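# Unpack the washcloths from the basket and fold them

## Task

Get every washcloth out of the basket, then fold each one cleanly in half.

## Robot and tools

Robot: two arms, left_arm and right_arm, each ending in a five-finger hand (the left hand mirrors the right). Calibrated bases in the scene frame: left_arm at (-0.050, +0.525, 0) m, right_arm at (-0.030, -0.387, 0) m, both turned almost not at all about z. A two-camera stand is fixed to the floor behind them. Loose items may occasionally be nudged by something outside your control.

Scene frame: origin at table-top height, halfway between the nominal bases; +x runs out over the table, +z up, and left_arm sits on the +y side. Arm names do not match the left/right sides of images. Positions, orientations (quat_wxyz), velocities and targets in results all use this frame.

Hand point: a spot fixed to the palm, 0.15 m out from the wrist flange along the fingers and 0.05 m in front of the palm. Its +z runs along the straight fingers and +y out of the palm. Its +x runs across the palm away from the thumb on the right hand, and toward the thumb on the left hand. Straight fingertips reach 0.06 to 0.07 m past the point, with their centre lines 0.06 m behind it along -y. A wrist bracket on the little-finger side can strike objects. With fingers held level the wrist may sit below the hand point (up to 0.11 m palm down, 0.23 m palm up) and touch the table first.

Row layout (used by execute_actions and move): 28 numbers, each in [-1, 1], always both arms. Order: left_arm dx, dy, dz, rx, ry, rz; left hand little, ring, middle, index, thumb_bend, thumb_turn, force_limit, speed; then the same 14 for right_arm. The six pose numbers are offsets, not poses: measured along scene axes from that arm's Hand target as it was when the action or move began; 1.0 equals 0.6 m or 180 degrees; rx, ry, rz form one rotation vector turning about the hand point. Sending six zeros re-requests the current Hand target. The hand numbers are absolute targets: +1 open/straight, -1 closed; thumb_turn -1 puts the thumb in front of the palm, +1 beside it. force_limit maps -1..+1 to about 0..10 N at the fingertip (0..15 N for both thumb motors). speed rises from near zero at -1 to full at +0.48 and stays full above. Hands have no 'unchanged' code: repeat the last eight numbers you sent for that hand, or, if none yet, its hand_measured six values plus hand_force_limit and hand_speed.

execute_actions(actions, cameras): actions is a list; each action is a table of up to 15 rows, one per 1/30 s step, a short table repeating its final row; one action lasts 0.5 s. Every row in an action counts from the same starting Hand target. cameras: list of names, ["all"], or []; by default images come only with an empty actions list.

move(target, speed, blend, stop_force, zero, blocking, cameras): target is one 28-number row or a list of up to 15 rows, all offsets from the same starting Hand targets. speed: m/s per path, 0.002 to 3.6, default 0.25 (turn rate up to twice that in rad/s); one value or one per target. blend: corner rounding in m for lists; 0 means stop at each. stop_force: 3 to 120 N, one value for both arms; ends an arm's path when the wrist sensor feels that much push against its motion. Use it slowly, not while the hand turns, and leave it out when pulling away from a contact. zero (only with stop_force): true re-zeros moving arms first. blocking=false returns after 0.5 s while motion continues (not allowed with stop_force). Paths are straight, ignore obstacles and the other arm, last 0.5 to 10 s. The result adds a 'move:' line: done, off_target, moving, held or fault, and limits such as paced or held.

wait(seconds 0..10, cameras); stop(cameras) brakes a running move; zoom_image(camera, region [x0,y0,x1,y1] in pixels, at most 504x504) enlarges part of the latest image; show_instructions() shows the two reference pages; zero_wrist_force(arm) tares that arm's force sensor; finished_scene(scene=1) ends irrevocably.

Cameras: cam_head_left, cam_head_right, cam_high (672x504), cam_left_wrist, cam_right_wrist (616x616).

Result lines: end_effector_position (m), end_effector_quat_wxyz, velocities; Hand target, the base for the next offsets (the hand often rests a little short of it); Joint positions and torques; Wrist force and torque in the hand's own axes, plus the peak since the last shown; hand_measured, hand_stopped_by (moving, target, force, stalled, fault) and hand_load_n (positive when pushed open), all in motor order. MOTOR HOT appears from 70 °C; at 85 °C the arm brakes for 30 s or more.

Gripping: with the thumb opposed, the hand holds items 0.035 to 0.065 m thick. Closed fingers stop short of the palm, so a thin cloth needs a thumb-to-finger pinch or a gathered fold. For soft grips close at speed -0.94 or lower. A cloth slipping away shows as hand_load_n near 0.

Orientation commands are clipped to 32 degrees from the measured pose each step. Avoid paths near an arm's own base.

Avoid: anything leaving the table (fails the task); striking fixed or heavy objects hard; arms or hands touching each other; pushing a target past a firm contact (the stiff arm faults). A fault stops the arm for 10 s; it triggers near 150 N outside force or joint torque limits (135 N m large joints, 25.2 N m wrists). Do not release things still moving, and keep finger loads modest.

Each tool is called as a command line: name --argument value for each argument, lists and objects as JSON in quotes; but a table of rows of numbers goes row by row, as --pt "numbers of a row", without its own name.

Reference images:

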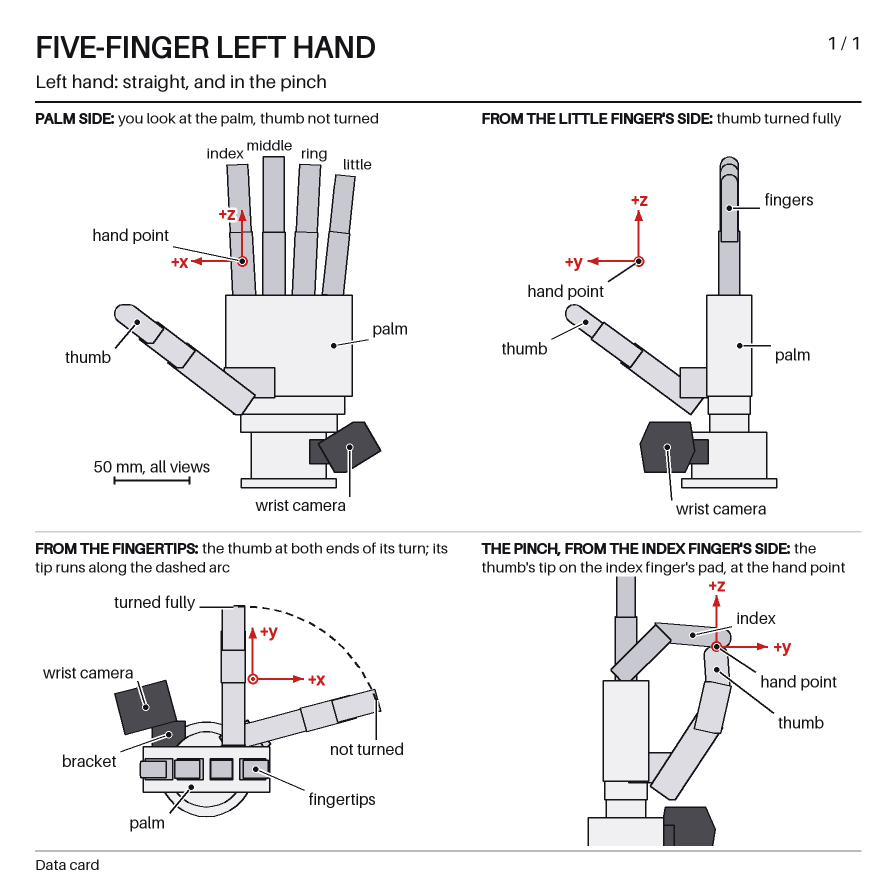

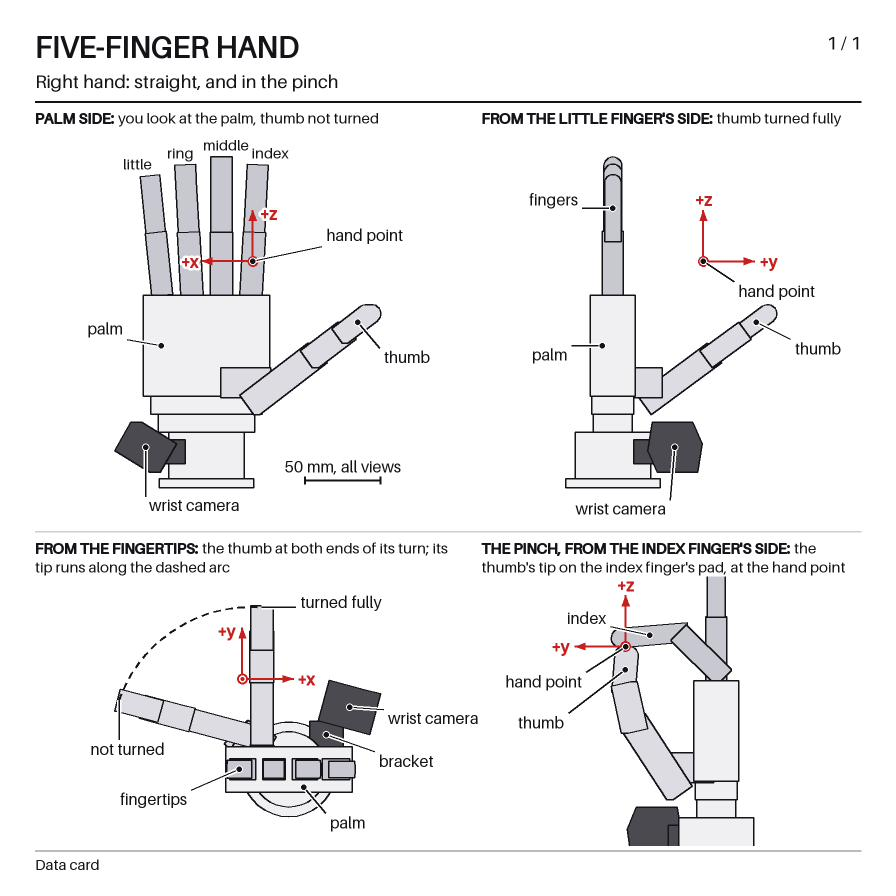

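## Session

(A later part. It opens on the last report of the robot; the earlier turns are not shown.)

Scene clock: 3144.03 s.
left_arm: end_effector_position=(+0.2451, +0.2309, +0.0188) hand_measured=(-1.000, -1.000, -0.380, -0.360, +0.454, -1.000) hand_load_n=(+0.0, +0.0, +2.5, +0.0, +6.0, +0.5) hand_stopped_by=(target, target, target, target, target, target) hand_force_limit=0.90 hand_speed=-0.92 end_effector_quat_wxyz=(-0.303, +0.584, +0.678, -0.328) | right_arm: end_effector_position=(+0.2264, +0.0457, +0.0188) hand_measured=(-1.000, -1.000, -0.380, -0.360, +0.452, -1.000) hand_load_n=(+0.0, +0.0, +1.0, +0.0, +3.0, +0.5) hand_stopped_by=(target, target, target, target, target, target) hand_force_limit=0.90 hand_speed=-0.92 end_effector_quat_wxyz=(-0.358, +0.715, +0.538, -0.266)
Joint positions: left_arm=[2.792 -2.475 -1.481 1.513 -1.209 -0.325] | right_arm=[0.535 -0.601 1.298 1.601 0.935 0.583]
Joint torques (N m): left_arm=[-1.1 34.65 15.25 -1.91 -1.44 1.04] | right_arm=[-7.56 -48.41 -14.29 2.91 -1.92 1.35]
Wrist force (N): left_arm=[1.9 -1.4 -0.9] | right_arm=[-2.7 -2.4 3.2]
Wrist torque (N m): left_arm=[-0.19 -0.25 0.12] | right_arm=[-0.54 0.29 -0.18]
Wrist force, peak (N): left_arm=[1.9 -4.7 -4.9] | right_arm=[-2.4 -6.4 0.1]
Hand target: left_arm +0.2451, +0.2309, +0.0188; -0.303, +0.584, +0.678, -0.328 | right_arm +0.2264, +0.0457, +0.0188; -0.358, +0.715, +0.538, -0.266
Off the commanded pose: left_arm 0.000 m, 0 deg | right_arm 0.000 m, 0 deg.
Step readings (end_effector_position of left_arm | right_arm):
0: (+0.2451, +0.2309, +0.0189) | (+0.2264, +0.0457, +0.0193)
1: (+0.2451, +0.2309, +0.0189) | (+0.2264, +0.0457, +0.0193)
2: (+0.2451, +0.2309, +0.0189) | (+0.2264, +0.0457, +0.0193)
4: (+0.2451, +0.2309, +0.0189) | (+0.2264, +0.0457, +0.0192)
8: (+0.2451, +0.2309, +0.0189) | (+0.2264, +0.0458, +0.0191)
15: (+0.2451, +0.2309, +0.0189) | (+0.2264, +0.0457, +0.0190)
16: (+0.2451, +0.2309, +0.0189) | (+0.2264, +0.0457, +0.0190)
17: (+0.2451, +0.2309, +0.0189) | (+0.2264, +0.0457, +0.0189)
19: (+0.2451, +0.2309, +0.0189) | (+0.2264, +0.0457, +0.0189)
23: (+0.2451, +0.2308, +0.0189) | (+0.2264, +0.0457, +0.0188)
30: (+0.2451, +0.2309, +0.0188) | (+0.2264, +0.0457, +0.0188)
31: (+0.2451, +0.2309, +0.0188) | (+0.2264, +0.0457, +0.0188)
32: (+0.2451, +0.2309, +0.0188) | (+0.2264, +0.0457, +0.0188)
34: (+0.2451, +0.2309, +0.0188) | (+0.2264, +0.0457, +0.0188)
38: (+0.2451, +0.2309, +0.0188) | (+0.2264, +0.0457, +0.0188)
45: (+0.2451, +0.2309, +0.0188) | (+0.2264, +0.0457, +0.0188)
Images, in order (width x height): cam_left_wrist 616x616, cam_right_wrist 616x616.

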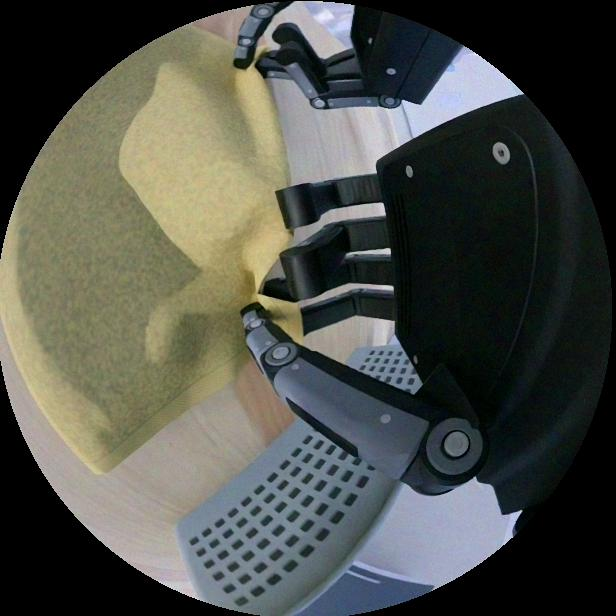

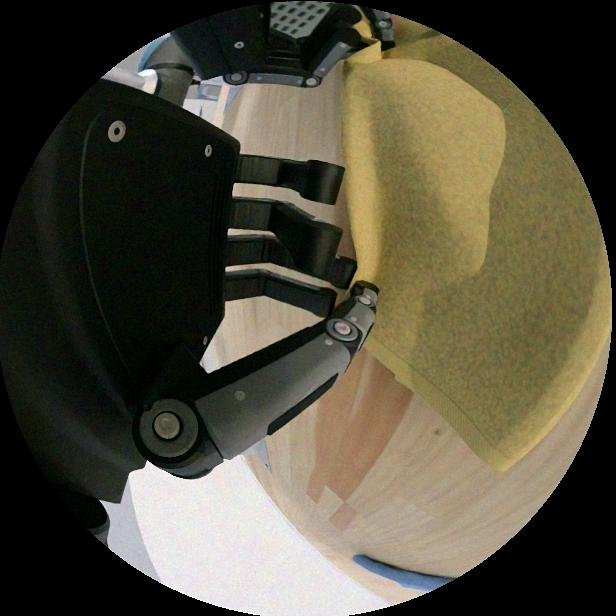

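execute_actions --actions '[[[0,0,0,0,0,0,-1,-1,-0.43,-0.42,0.38,-1,0.9,-0.92,0,0,0,0,0,0,-1,-1,-0.43,-0.42,0.38,-1,0.9,-0.92]],[[0,0,0,0,0,0,-1,-1,-0.43,-0.42,0.38,-1,0.9,-0.92,0,0,0,0,0,0,-1,-1,-0.43,-0.42,0.38,-1,0.9,-0.92]],[[0,0,0,0,0,0,-1,-1,-0.46,-0.46,0.30,-1,0.9,-0.92,0,0,0,0,0,0,-1,-1,-0.46,-0.46,0.30,-1,0.9,-0.92]],[[0,0,0,0,0,0,-1,-1,-0.46,-0.46,0.30,-1,0.9,-0.92,0,0,0,0,0,0,-1,-1,-0.46,-0.46,0.30,-1,0.9,-0.92]]]' --cameras '[]'

move --target '[0,0,0.0333,0,0,0,-1,-1,-0.46,-0.46,0.30,-1,0.9,-0.92,0,0,0.0333,0,0,0,-1,-1,-0.46,-0.46,0.30,-1,0.9,-0.92]' --speed 0.04 --cameras '["cam_left_wrist","cam_right_wrist","cam_high","cam_head_left"]'

zoom_image --camera "cam_right_wrist" --region '[270, 190, 450, 370]'

zoom_image --camera "cam_left_wrist" --region '[166, 210, 346, 390]'

Scene clock: 3156.07 s.
left_arm: end_effector_position=(+0.2451, +0.2309, +0.0188) hand_measured=(-1.000, -1.000, -0.430, -0.460, +0.426, -1.000) hand_load_n=(+0.0, +0.0, +9.5, +0.5, +13.5, +2.0) hand_stopped_by=(target, target, force, target, force, target) hand_force_limit=0.90 hand_speed=-0.92 end_effector_quat_wxyz=(-0.303, +0.584, +0.678, -0.328) | right_arm: end_effector_position=(+0.2264, +0.0457, +0.0188) hand_measured=(-1.000, -1.000, -0.406, -0.460, +0.420, -1.000) hand_load_n=(+0.0, +0.0, +12.0, +0.0, +13.5, +2.5) hand_stopped_by=(target, target, force, target, force, target) hand_force_limit=0.90 hand_speed=-0.92 end_effector_quat_wxyz=(-0.358, +0.715, +0.538, -0.266)
Joint positions: left_arm=[2.792 -2.475 -1.481 1.513 -1.209 -0.325] | right_arm=[0.535 -0.601 1.298 1.601 0.935 0.583]
Joint torques (N m): left_arm=[-5.21 41.84 18.35 -3.74 -1.46 0.88] | right_arm=[-5.31 -60.16 -24.93 3.73 -1.72 1.56]
Wrist force (N): left_arm=[1.6 -1.7 -1.1] | right_arm=[-2.3 -2.5 3.3]
Wrist torque (N m): left_arm=[-0.20 -0.23 0.12] | right_arm=[-0.55 0.23 -0.16]
Wrist force, peak (N): left_arm=[1.9 -1.6 -1.1] | right_arm=[-2.9 -2.3 3.8]
Hand target: left_arm +0.2451, +0.2309, +0.0188; -0.303, +0.584, +0.678, -0.328 | right_arm +0.2264, +0.0457, +0.0188; -0.358, +0.715, +0.538, -0.266
Off the commanded pose: left_arm 0.000 m, 0 deg | right_arm 0.000 m, 0 deg.
Step readings (end_effector_position of left_arm | right_arm):
0: (+0.2451, +0.2309, +0.0188) | (+0.2264, +0.0457, +0.0188)
1: (+0.2451, +0.2309, +0.0188) | (+0.2264, +0.0457, +0.0188)
2: (+0.2451, +0.2309, +0.0188) | (+0.2264, +0.0457, +0.0188)
4: (+0.2451, +0.2309, +0.0188) | (+0.2264, +0.0457, +0.0188)
8: (+0.2451, +0.2309, +0.0188) | (+0.2264, +0.0457, +0.0188)
15: (+0.2451, +0.2309, +0.0188) | (+0.2264, +0.0457, +0.0188)
16: (+0.2451, +0.2309, +0.0188) | (+0.2264, +0.0457, +0.0188)
17: (+0.2451, +0.2309, +0.0188) | (+0.2264, +0.0457, +0.0188)
19: (+0.2451, +0.2309, +0.0188) | (+0.2264, +0.0457, +0.0188)
23: (+0.2451, +0.2309, +0.0188) | (+0.2264, +0.0457, +0.0188)
30: (+0.2451, +0.2309, +0.0188) | (+0.2264, +0.0457, +0.0188)
31: (+0.2451, +0.2309, +0.0188) | (+0.2264, +0.0457, +0.0188)
32: (+0.2451, +0.2309, +0.0188) | (+0.2264, +0.0457, +0.0188)
34: (+0.2451, +0.2309, +0.0188) | (+0.2264, +0.0457, +0.0188)
38: (+0.2451, +0.2309, +0.0188) | (+0.2264, +0.0457, +0.0188)
45: (+0.2451, +0.2309, +0.0188) | (+0.2264, +0.0457, +0.0188)
46: (+0.2451, +0.2309, +0.0188) | (+0.2264, +0.0457, +0.0188)
47: (+0.2451, +0.2309, +0.0188) | (+0.2264, +0.0457, +0.0188)
49: (+0.2451, +0.2309, +0.0188) | (+0.2264, +0.0457, +0.0188)
53: (+0.2451, +0.2309, +0.0188) | (+0.2264, +0.0457, +0.0188)
60: (+0.2451, +0.2309, +0.0188) | (+0.2264, +0.0457, +0.0188)
No camera images: "cameras" was empty.

Scene clock: 3156.83 s.
left_arm: end_effector_position=(+0.2451, +0.2308, +0.0389) hand_measured=(-1.000, -1.000, -0.430, -0.460, +0.426, -1.000) hand_load_n=(+0.0, +0.0, +9.5, +0.5, +13.5, +2.0) hand_stopped_by=(target, target, force, target, force, target) hand_force_limit=0.90 hand_speed=-0.92 end_effector_quat_wxyz=(-0.303, +0.584, +0.678, -0.328) end_effector_velocity=(+0.000, +0.000, -0.003) end_effector_angular_velocity=(+0.000, +0.000, -0.001) | right_arm: end_effector_position=(+0.2263, +0.0457, +0.0391) hand_measured=(-1.000, -1.000, -0.406, -0.460, +0.420, -1.000) hand_load_n=(+0.0, +0.0, +12.0, +0.0, +13.5, +2.5) hand_stopped_by=(target, target, force, target, force, target) hand_force_limit=0.90 hand_speed=-0.92 end_effector_quat_wxyz=(-0.358, +0.715, +0.538, -0.266)
Joint positions: left_arm=[2.792 -2.441 -1.483 1.48 -1.209 -0.325] | right_arm=[0.535 -0.633 1.298 1.632 0.935 0.583]
Joint velocities: left_arm=[-0.001 -0.005 0 0.006 0 0] | right_arm=[within noise]
Joint torques (N m): left_arm=[-6.69 33.96 7.37 -1.17 -1.24 0.4] | right_arm=[-5.42 -39.46 -22.01 -0.13 -1.54 1.28]
Wrist force (N): left_arm=[1.9 -1.1 -0.9] | right_arm=[-2.6 -2.4 3.4]
Wrist torque (N m): left_arm=[-0.15 -0.24 0.11] | right_arm=[-0.55 0.26 -0.18]
Wrist force, peak (N): left_arm=[2.0 -1.5 -1.2] | right_arm=[-2.7 -2.4 3.4]
Hand target: left_arm +0.2451, +0.2309, +0.0388; -0.303, +0.584, +0.678, -0.328 | right_arm +0.2264, +0.0457, +0.0388; -0.358, +0.715, +0.538, -0.266
Off the commanded pose: left_arm 0.000 m, 0 deg | right_arm 0.000 m, 0 deg.
move: done
Images, in order (width x height): cam_head_left 672x504, cam_high 672x504, cam_left_wrist 616x616, cam_right_wrist 616x616.

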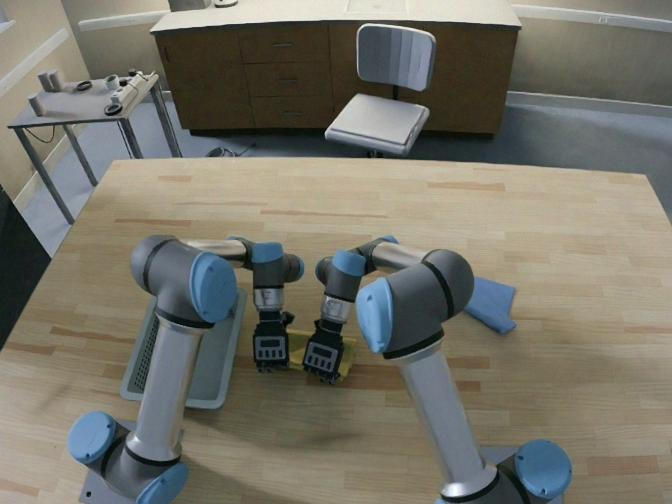

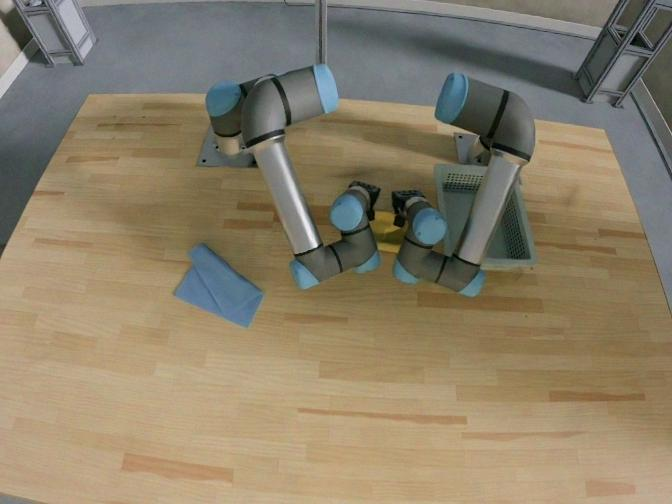

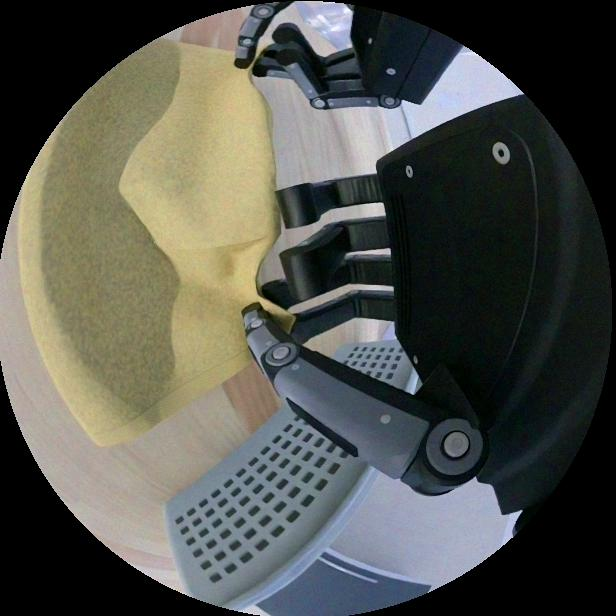

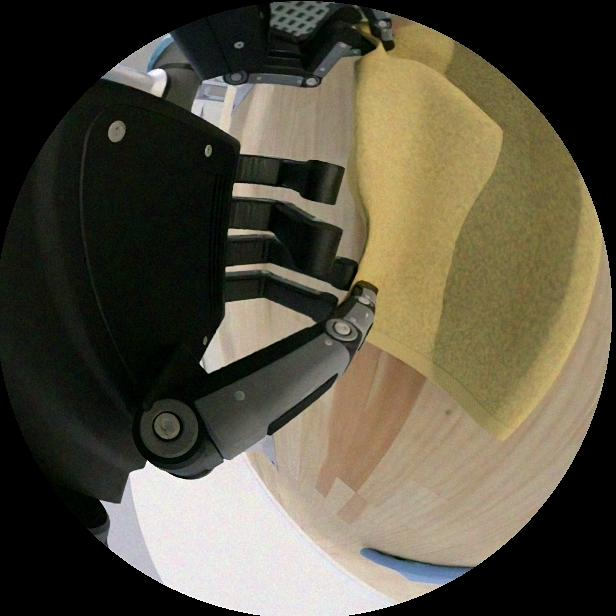

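Scaled by 2.800 from the camera's 616x616 image, which has a finer 880x880 frame.

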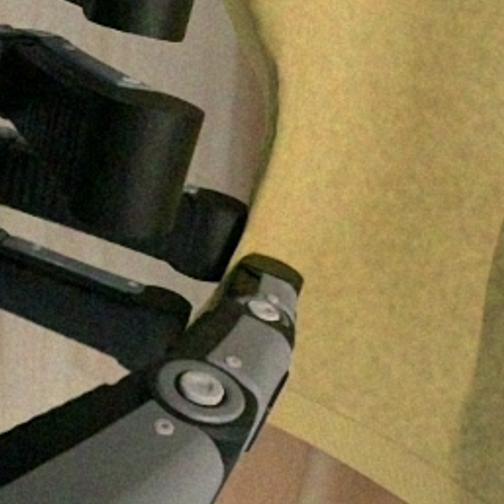

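Scaled by 2.800 from the camera's 616x616 image, which has a finer 880x880 frame.

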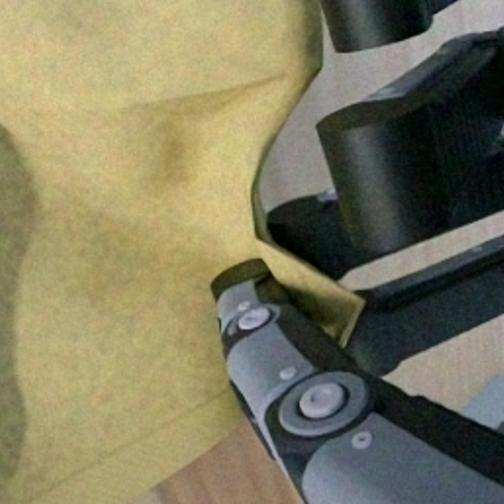

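move --target '[0.0667,0.0,0.0833,0,0,0,-1,-1,-0.46,-0.46,0.30,-1,0.9,-0.92,0.0667,0.0,0.0833,0,0,0,-1,-1,-0.46,-0.46,0.30,-1,0.9,-0.92]' --speed 0.06 --cameras '["cam_left_wrist","cam_right_wrist","cam_high","cam_head_left"]'

zoom_image --camera "cam_head_left" --region '[230, 290, 380, 410]'

zoom_image --camera "cam_high" --region '[320, 180, 440, 270]'

Scene clock: 3166.47 s.
left_arm: end_effector_position=(+0.2852, +0.2310, +0.0888) hand_measured=(-1.000, -1.000, -0.430, -0.460, +0.426, -1.000) hand_load_n=(+0.0, +0.0, +9.0, +0.0, +13.5, +1.5) hand_stopped_by=(target, target, force, target, force, target) hand_force_limit=0.90 hand_speed=-0.92 end_effector_quat_wxyz=(-0.303, +0.584, +0.678, -0.328) | right_arm: end_effector_position=(+0.2665, +0.0457, +0.0889) hand_measured=(-1.000, -1.000, -0.406, -0.460, +0.420, -1.000) hand_load_n=(+0.0, +0.0, +11.5, +0.0, +13.0, +2.5) hand_stopped_by=(target, target, force, target, force, target) hand_force_limit=0.90 hand_speed=-0.92 end_effector_quat_wxyz=(-0.358, +0.715, +0.538, -0.266)
Joint positions: left_arm=[2.816 -2.426 -1.347 1.324 -1.227 -0.308] | right_arm=[0.501 -0.641 1.166 1.79 0.959 0.552]
Joint torques (N m): left_arm=[-10.87 41.85 10.02 -1.22 0.81 -0.37] | right_arm=[11.88 -40.31 -6.44 -0.3 -2.01 1.66]
Wrist force (N): left_arm=[1.9 -1.2 -0.9] | right_arm=[-3.0 -2.2 3.3]
Wrist torque (N m): left_arm=[-0.19 -0.29 0.01] | right_arm=[-0.53 0.33 -0.04]
Wrist force, peak (N): left_arm=[1.6 -1.5 -1.6] | right_arm=[-3.2 -2.4 3.3]
Hand target: left_arm +0.2851, +0.2309, +0.0887; -0.303, +0.584, +0.678, -0.328 | right_arm +0.2664, +0.0457, +0.0888; -0.358, +0.715, +0.538, -0.266
Off the commanded pose: left_arm 0.000 m, 0 deg | right_arm 0.000 m, 0 deg.
move: done
Images, in order (width x height): cam_head_left 672x504, cam_high 672x504, cam_left_wrist 616x616, cam_right_wrist 616x616.

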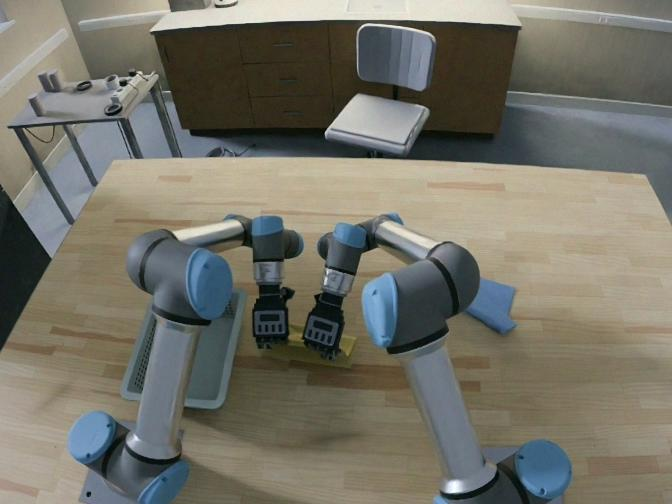

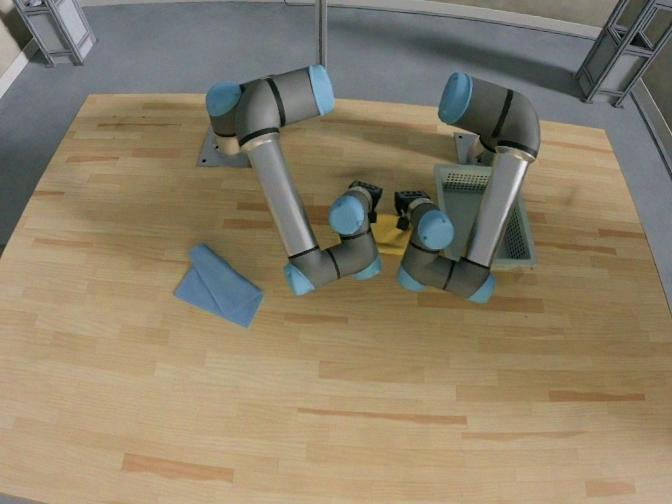

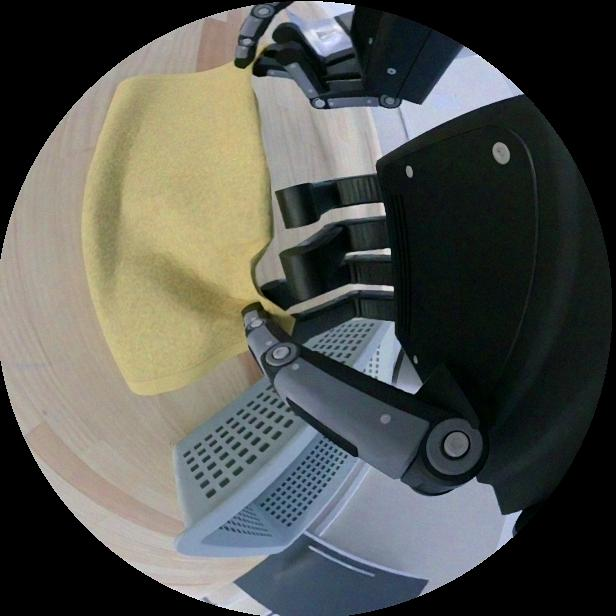

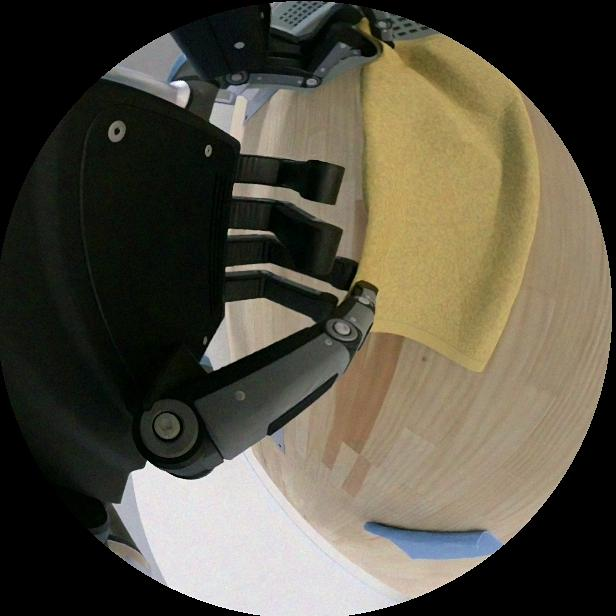

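Scaled by 3.360 from the camera's 672x504 image, which has a finer 960x720 frame.

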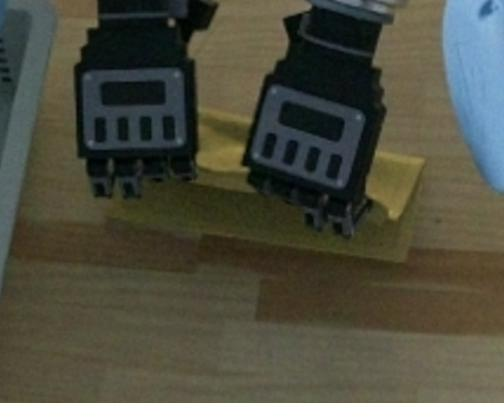

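Scaled by 4.200 from the camera's 672x504 image, which has a finer 960x720 frame.

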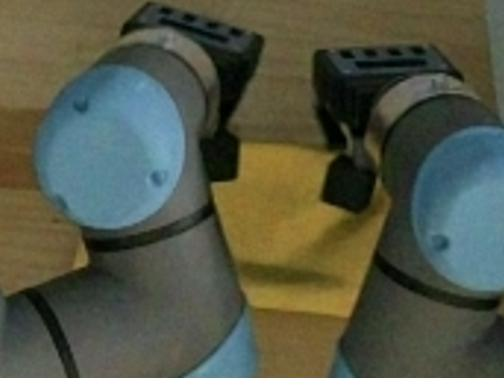

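move --pt "0.12 -0.0105 0.02 0 0 0 -1 -1 -0.46 -0.46 0.30 -1 0.9 -0.92 0.12 -0.0105 0.02 0 0 0 -1 -1 -0.46 -0.46 0.30 -1 0.9 -0.92" --pt "0.285 -0.025 -0.0167 0 0 0 -1 -1 -0.46 -0.46 0.30 -1 0.9 -0.92 0.285 -0.025 -0.0167 0 0 0 -1 -1 -0.46 -0.46 0.30 -1 0.9 -0.92" --speed 0.08 --blend '[0.02,0]' --cameras '["cam_head_left"]'

zoom_image --camera "cam_head_left" --region '[230, 250, 400, 400]'

Scene clock: 3195.17 s.
left_arm: end_effector_position=(+0.4561, +0.2159, +0.0787) hand_measured=(-1.000, -1.000, -0.430, -0.460, +0.426, -1.000) hand_load_n=(+0.0, +0.0, +9.0, +0.0, +13.5, +1.5) hand_stopped_by=(target, target, force, target, force, target) hand_force_limit=0.90 hand_speed=-0.92 end_effector_quat_wxyz=(-0.303, +0.584, +0.678, -0.328) | right_arm: end_effector_position=(+0.4374, +0.0307, +0.0787) hand_measured=(-1.000, -1.000, -0.406, -0.460, +0.420, -1.000) hand_load_n=(+0.0, +0.0, +11.5, +0.0, +13.0, +2.5) hand_stopped_by=(target, target, force, target, force, target) hand_force_limit=0.90 hand_speed=-0.92 end_effector_quat_wxyz=(-0.358, +0.715, +0.538, -0.266)
Joint positions: left_arm=[2.87 -2.888 -0.434 0.861 -1.269 -0.272] | right_arm=[0.37 -0.204 0.313 2.266 1.05 0.441]
Joint torques (N m): left_arm=[-12.22 58.91 25.36 -4.12 0.94 -2.25] | right_arm=[11.99 -73.82 -28.59 1.41 -1.69 2.35]
Wrist force (N): left_arm=[1.7 -1.2 -1.1] | right_arm=[-3.0 -1.9 3.1]
Wrist torque (N m): left_arm=[-0.19 -0.26 -0.01] | right_arm=[-0.43 0.38 -0.01]
Wrist force, peak (N): left_arm=[2.2 -1.3 -0.8] | right_arm=[-2.8 -3.2 4.1]
Hand target: left_arm +0.4561, +0.2159, +0.0787; -0.303, +0.584, +0.678, -0.328 | right_arm +0.4374, +0.0307, +0.0788; -0.358, +0.715, +0.538, -0.266
Off the commanded pose: left_arm 0.000 m, 0 deg | right_arm 0.000 m, 0 deg.
move: done
Images, in order (width x height): cam_head_left 672x504.

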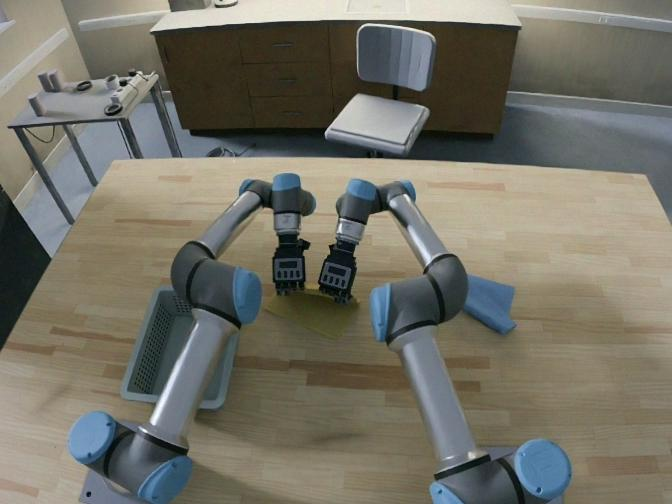

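Scaled by 2.965 from the camera's 672x504 image, which has a finer 960x720 frame.

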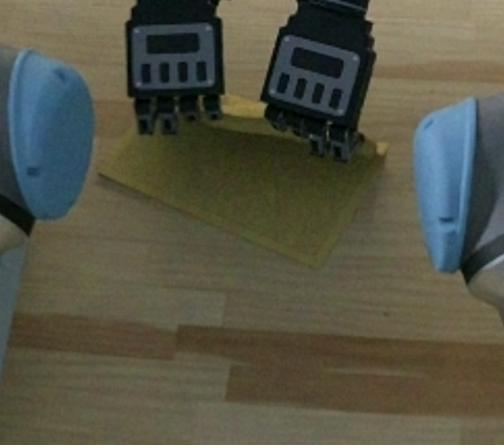

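execute_actions --actions '[]' --cameras '["cam_high","cam_left_wrist","cam_right_wrist"]'

zoom_image --camera "cam_high" --region '[300, 190, 470, 320]'

Scene clock: 3198.83 s.
left_arm: end_effector_position=(+0.4561, +0.2159, +0.0787) hand_measured=(-1.000, -1.000, -0.430, -0.460, +0.426, -1.000) hand_load_n=(+0.0, +0.0, +9.0, +0.5, +13.0, +1.5) hand_stopped_by=(target, target, force, target, force, target) hand_force_limit=0.90 hand_speed=-0.92 end_effector_quat_wxyz=(-0.303, +0.584, +0.678, -0.328) | right_arm: end_effector_position=(+0.4374, +0.0307, +0.0788) hand_measured=(-1.000, -1.000, -0.406, -0.460, +0.420, -1.000) hand_load_n=(+0.0, +0.0, +11.5, +0.0, +13.0, +2.5) hand_stopped_by=(target, target, force, target, force, target) hand_force_limit=0.90 hand_speed=-0.92 end_effector_quat_wxyz=(-0.358, +0.715, +0.538, -0.266)
Joint positions: left_arm=[2.87 -2.888 -0.434 0.861 -1.269 -0.272] | right_arm=[0.37 -0.204 0.313 2.266 1.05 0.441]
Joint velocities: within noise
Joint torques (N m): left_arm=[-12.75 46.92 26.17 -4.52 0.84 -2.45] | right_arm=[12.96 -79.41 -30.15 3.84 -2.16 2]
Motor temperatures (°C): left_arm=[30 30 29 33 32 33] | right_arm=[29 30 31 38 40 36]
Wrist force (N): left_arm=[1.7 -1.3 -1.0] | right_arm=[-2.6 -1.7 3.3]
Wrist torque (N m): left_arm=[-0.21 -0.26 0.00] | right_arm=[-0.40 0.32 0.01]
Wrist force, peak (N): left_arm=[2.0 -1.4 -1.3] | right_arm=[-3.2 -2.0 3.3]
Hand target: left_arm +0.4561, +0.2159, +0.0787; -0.303, +0.584, +0.678, -0.328 | right_arm +0.4374, +0.0307, +0.0788; -0.358, +0.715, +0.538, -0.266
Off the commanded pose: left_arm 0.000 m, 0 deg | right_arm 0.000 m, 0 deg.
Images, in order (width x height): cam_high 672x504, cam_left_wrist 616x616, cam_right_wrist 616x616.

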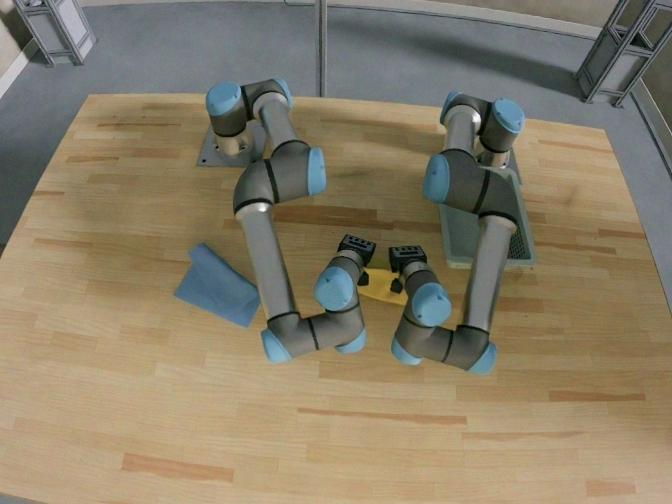

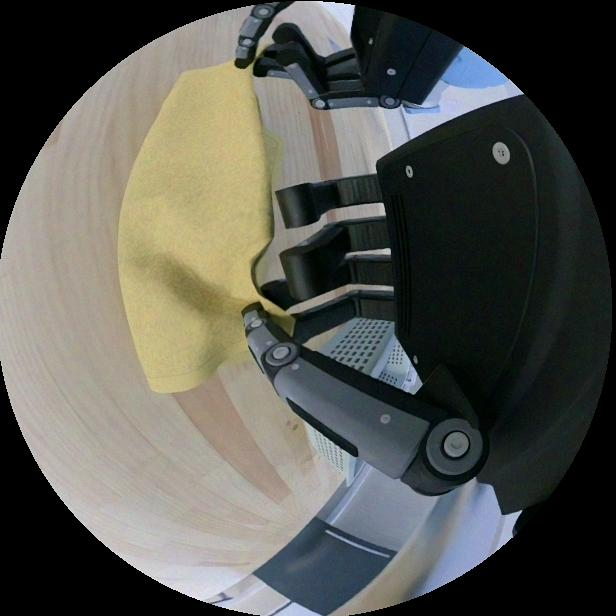

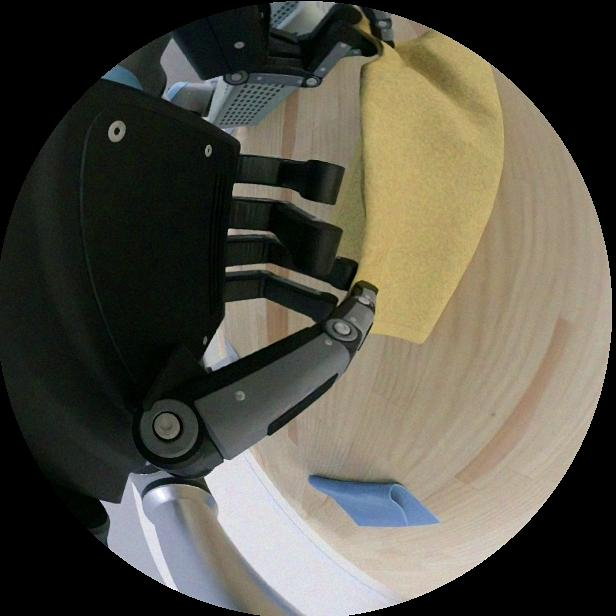

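Scaled by 2.965 from the camera's 672x504 image, which has a finer 960x720 frame.

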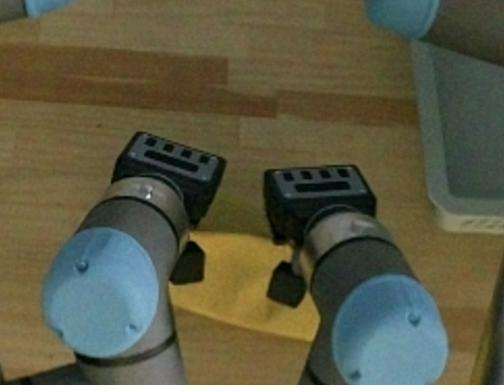

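move --pt "-0.0833 0.0073 0.1667 0 0 0 -1 -1 -0.46 -0.46 0.30 -1 0.9 -0.92 -0.0833 0.0073 0.1667 0 0 0 -1 -1 -0.46 -0.46 0.30 -1 0.9 -0.92" --pt "-0.18 0.0157 0.3333 0 0 0 -1 -1 -0.46 -0.46 0.30 -1 0.9 -0.92 -0.18 0.0157 0.3333 0 0 0 -1 -1 -0.46 -0.46 0.30 -1 0.9 -0.92" --speed 0.1 --blend '[0.02,0]' --cameras '["cam_high","cam_head_left","cam_left_wrist","cam_right_wrist"]'

zoom_image --camera "cam_head_left" --region '[200, 250, 400, 420]'

zoom_image --camera "cam_high" --region '[290, 120, 480, 270]'

Scene clock: 3219.47 s.
left_arm: end_effector_position=(+0.3480, +0.2252, +0.2787) hand_measured=(-1.000, -1.000, -0.430, -0.460, +0.426, -1.000) hand_load_n=(+0.0, +0.0, +9.0, +0.5, +13.0, +1.0) hand_stopped_by=(target, target, force, target, force, target) hand_force_limit=0.90 hand_speed=-0.92 end_effector_quat_wxyz=(-0.303, +0.584, +0.678, -0.328) | right_arm: end_effector_position=(+0.3293, +0.0402, +0.2788) hand_measured=(-1.000, -1.000, -0.406, -0.460, +0.420, -1.000) hand_load_n=(+0.0, +0.0, +11.0, +0.0, +13.0, +2.5) hand_stopped_by=(target, target, force, target, force, target) hand_force_limit=0.90 hand_speed=-0.92 end_effector_quat_wxyz=(-0.358, +0.715, +0.538, -0.266)
Joint positions: left_arm=[2.838 -2.38 -0.907 0.832 -1.245 -0.293] | right_arm=[0.446 -0.674 0.724 2.292 0.996 0.504]
Joint torques (N m): left_arm=[13.09 45.66 23.93 -1.67 -1.31 0.87] | right_arm=[-11.42 -49.43 -30.95 -0.05 1.41 -2.49]
Wrist force (N): left_arm=[1.5 -1.1 -1.2] | right_arm=[-3.1 -2.0 3.2]
Wrist torque (N m): left_arm=[-0.20 -0.14 0.04] | right_arm=[-0.50 0.38 -0.17]
Wrist force, peak (N): left_arm=[1.8 -2.0 -1.3] | right_arm=[-3.2 -3.8 3.2]
Hand target: left_arm +0.3481, +0.2253, +0.2787; -0.303, +0.584, +0.678, -0.328 | right_arm +0.3294, +0.0402, +0.2788; -0.358, +0.715, +0.538, -0.266
Off the commanded pose: left_arm 0.000 m, 0 deg | right_arm 0.000 m, 0 deg.
move: done
Images, in order (width x height): cam_head_left 672x504, cam_high 672x504, cam_left_wrist 616x616, cam_right_wrist 616x616.

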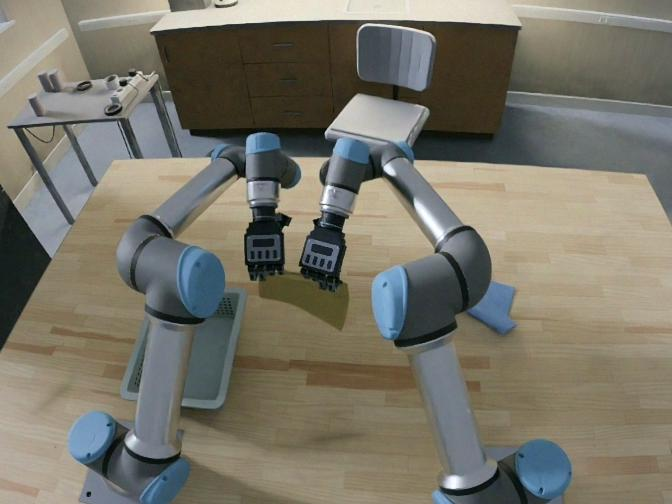

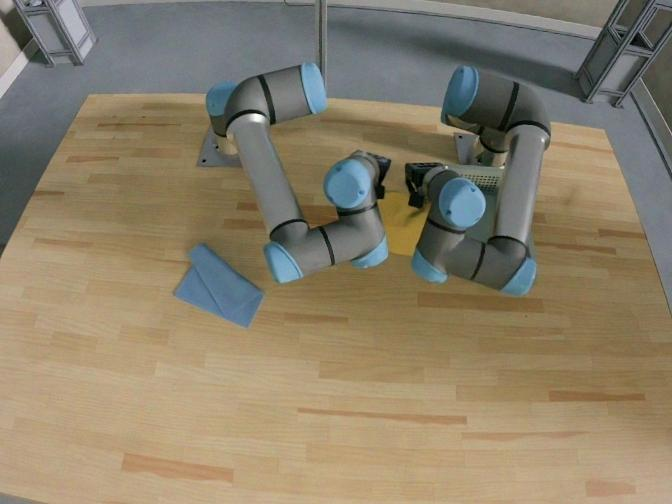

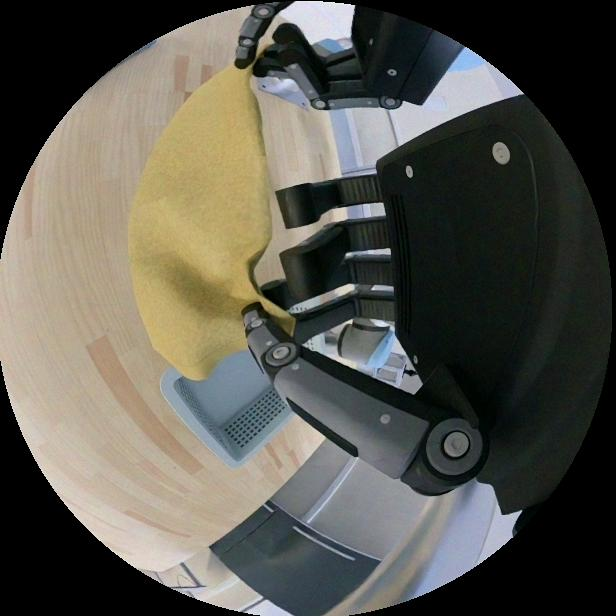

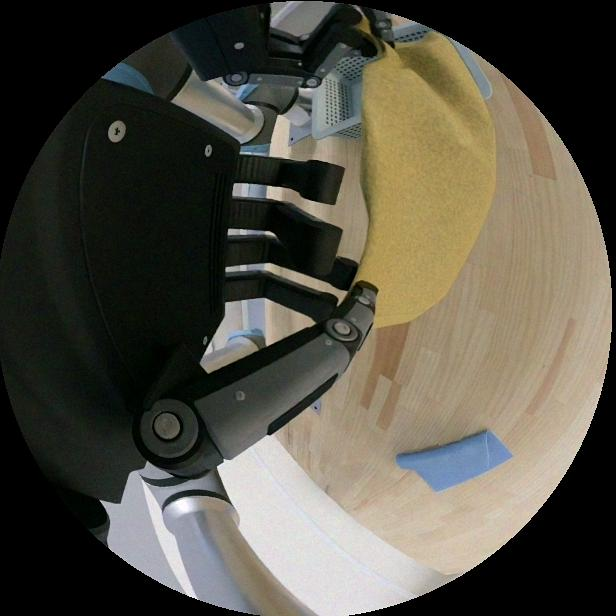

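Scaled by 2.520 from the camera's 672x504 image, which has a finer 960x720 frame.

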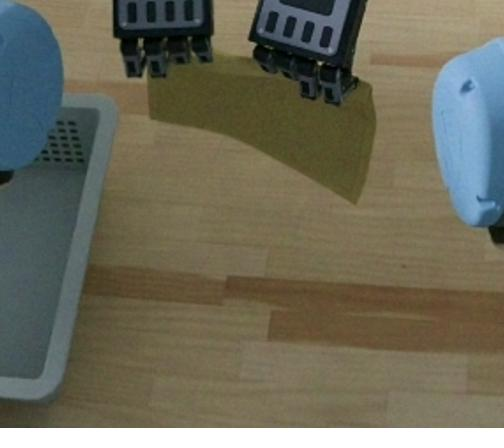

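Scaled by 2.653 from the camera's 672x504 image, which has a finer 960x720 frame.

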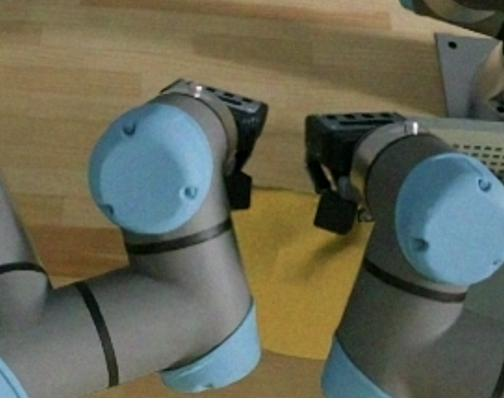

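zoom_image --camera "cam_left_wrist" --region '[120, 60, 320, 400]'

zoom_image --camera "cam_right_wrist" --region '[310, 20, 510, 360]'

Scaled by 1.482 from the camera's 616x616 image, which has a finer 880x880 frame.

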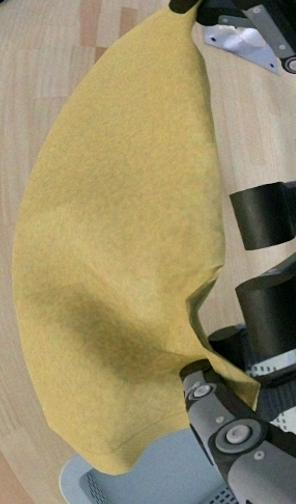

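Scaled by 1.482 from the camera's 616x616 image, which has a finer 880x880 frame.

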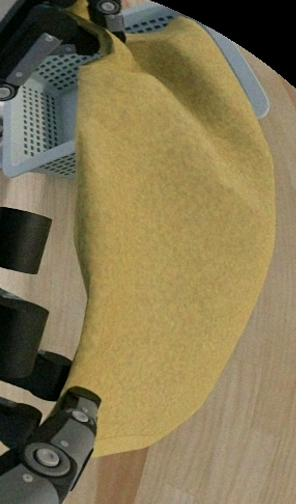

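move --target '[0,0,-0.04,0,0,0,-1,-1,-0.46,-0.46,0.30,-1,0.9,-0.92,0,0,0.005,0,0,0,-1,-1,-0.46,-0.46,0.30,-1,0.9,-0.92]' --speed 0.06 --cameras '["cam_high","cam_head_left","cam_head_right"]'

zoom_image --camera "cam_head_left" --region '[230, 250, 380, 370]'

zoom_image --camera "cam_head_right" --region '[230, 250, 380, 370]'

zoom_image --camera "cam_high" --region '[330, 150, 480, 270]'

Scene clock: 3251.60 s.
left_arm: end_effector_position=(+0.3481, +0.2253, +0.2546) hand_measured=(-1.000, -1.000, -0.430, -0.460, +0.426, -1.000) hand_load_n=(+0.0, +0.0, +9.0, +0.5, +13.5, +1.5) hand_stopped_by=(target, target, force, target, force, target) hand_force_limit=0.90 hand_speed=-0.92 end_effector_quat_wxyz=(-0.304, +0.584, +0.678, -0.328) | right_arm: end_effector_position=(+0.3294, +0.0402, +0.2818) hand_measured=(-1.000, -1.000, -0.406, -0.460, +0.420, -1.000) hand_load_n=(+0.0, +0.0, +11.5, +0.0, +13.0, +2.5) hand_stopped_by=(target, target, force, target, force, target) hand_force_limit=0.90 hand_speed=-0.92 end_effector_quat_wxyz=(-0.358, +0.715, +0.538, -0.266)
Joint positions: left_arm=[2.839 -2.392 -0.948 0.885 -1.245 -0.293] | right_arm=[0.446 -0.674 0.717 2.3 0.996 0.504]
Joint torques (N m): left_arm=[9.87 63.04 25.83 -4.47 -1.27 1.69] | right_arm=[-10.86 -68.88 -18.3 2.54 1.27 -2.08]
Wrist force (N): left_arm=[1.1 -1.3 -1.1] | right_arm=[-2.5 -2.0 3.3]
Wrist torque (N m): left_arm=[-0.19 -0.14 0.05] | right_arm=[-0.51 0.37 -0.16]
Wrist force, peak (N): left_arm=[1.6 -1.7 -1.5] | right_arm=[-3.4 -2.2 3.5]
Hand target: left_arm +0.3481, +0.2253, +0.2547; -0.303, +0.584, +0.678, -0.328 | right_arm +0.3294, +0.0402, +0.2818; -0.358, +0.715, +0.538, -0.266
Off the commanded pose: left_arm 0.000 m, 0 deg | right_arm 0.000 m, 0 deg.
move: done
Images, in order (width x height): cam_head_left 672x504, cam_head_right 672x504, cam_high 672x504.

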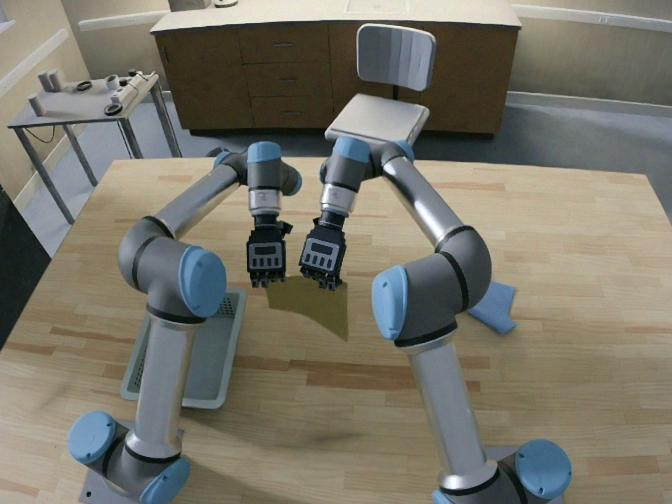

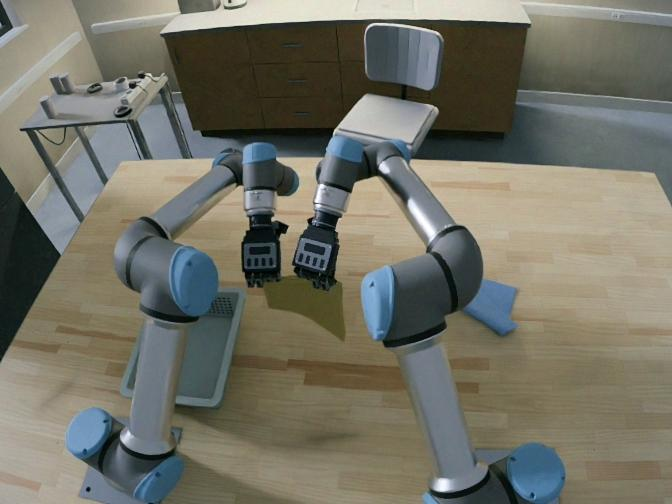

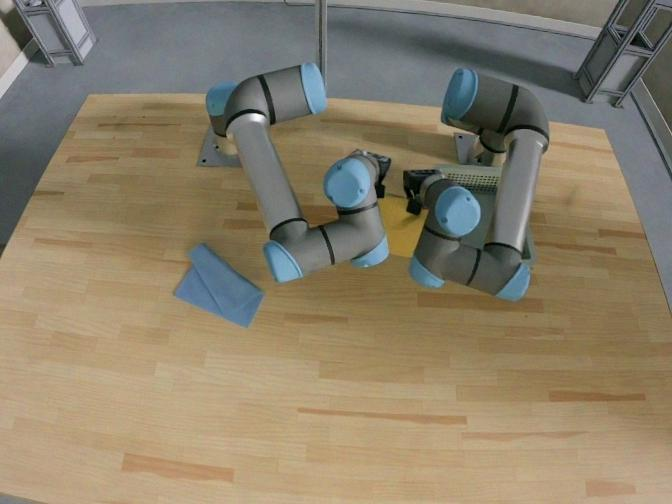

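Scaled by 3.360 from the camera's 672x504 image, which has a finer 960x720 frame.

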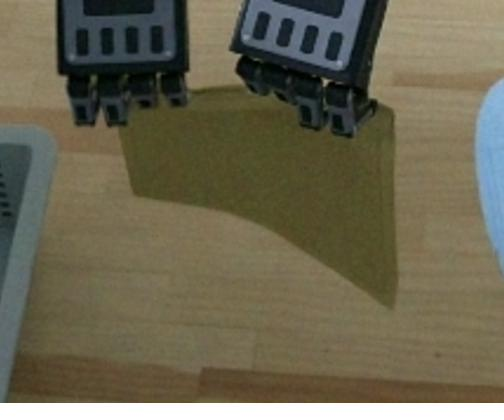

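Scaled by 3.360 from the camera's 672x504 image, which has a finer 960x720 frame.

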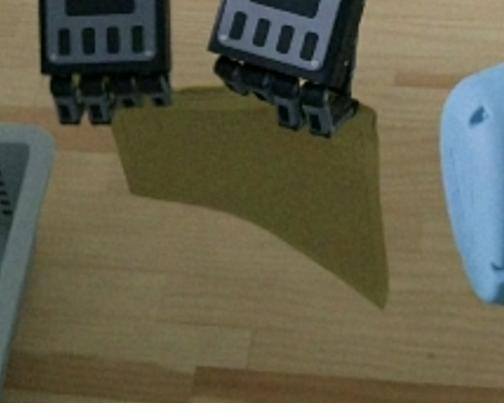

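Scaled by 3.360 from the camera's 672x504 image, which has a finer 960x720 frame.

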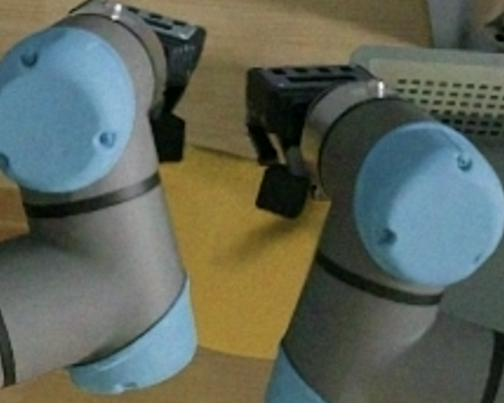

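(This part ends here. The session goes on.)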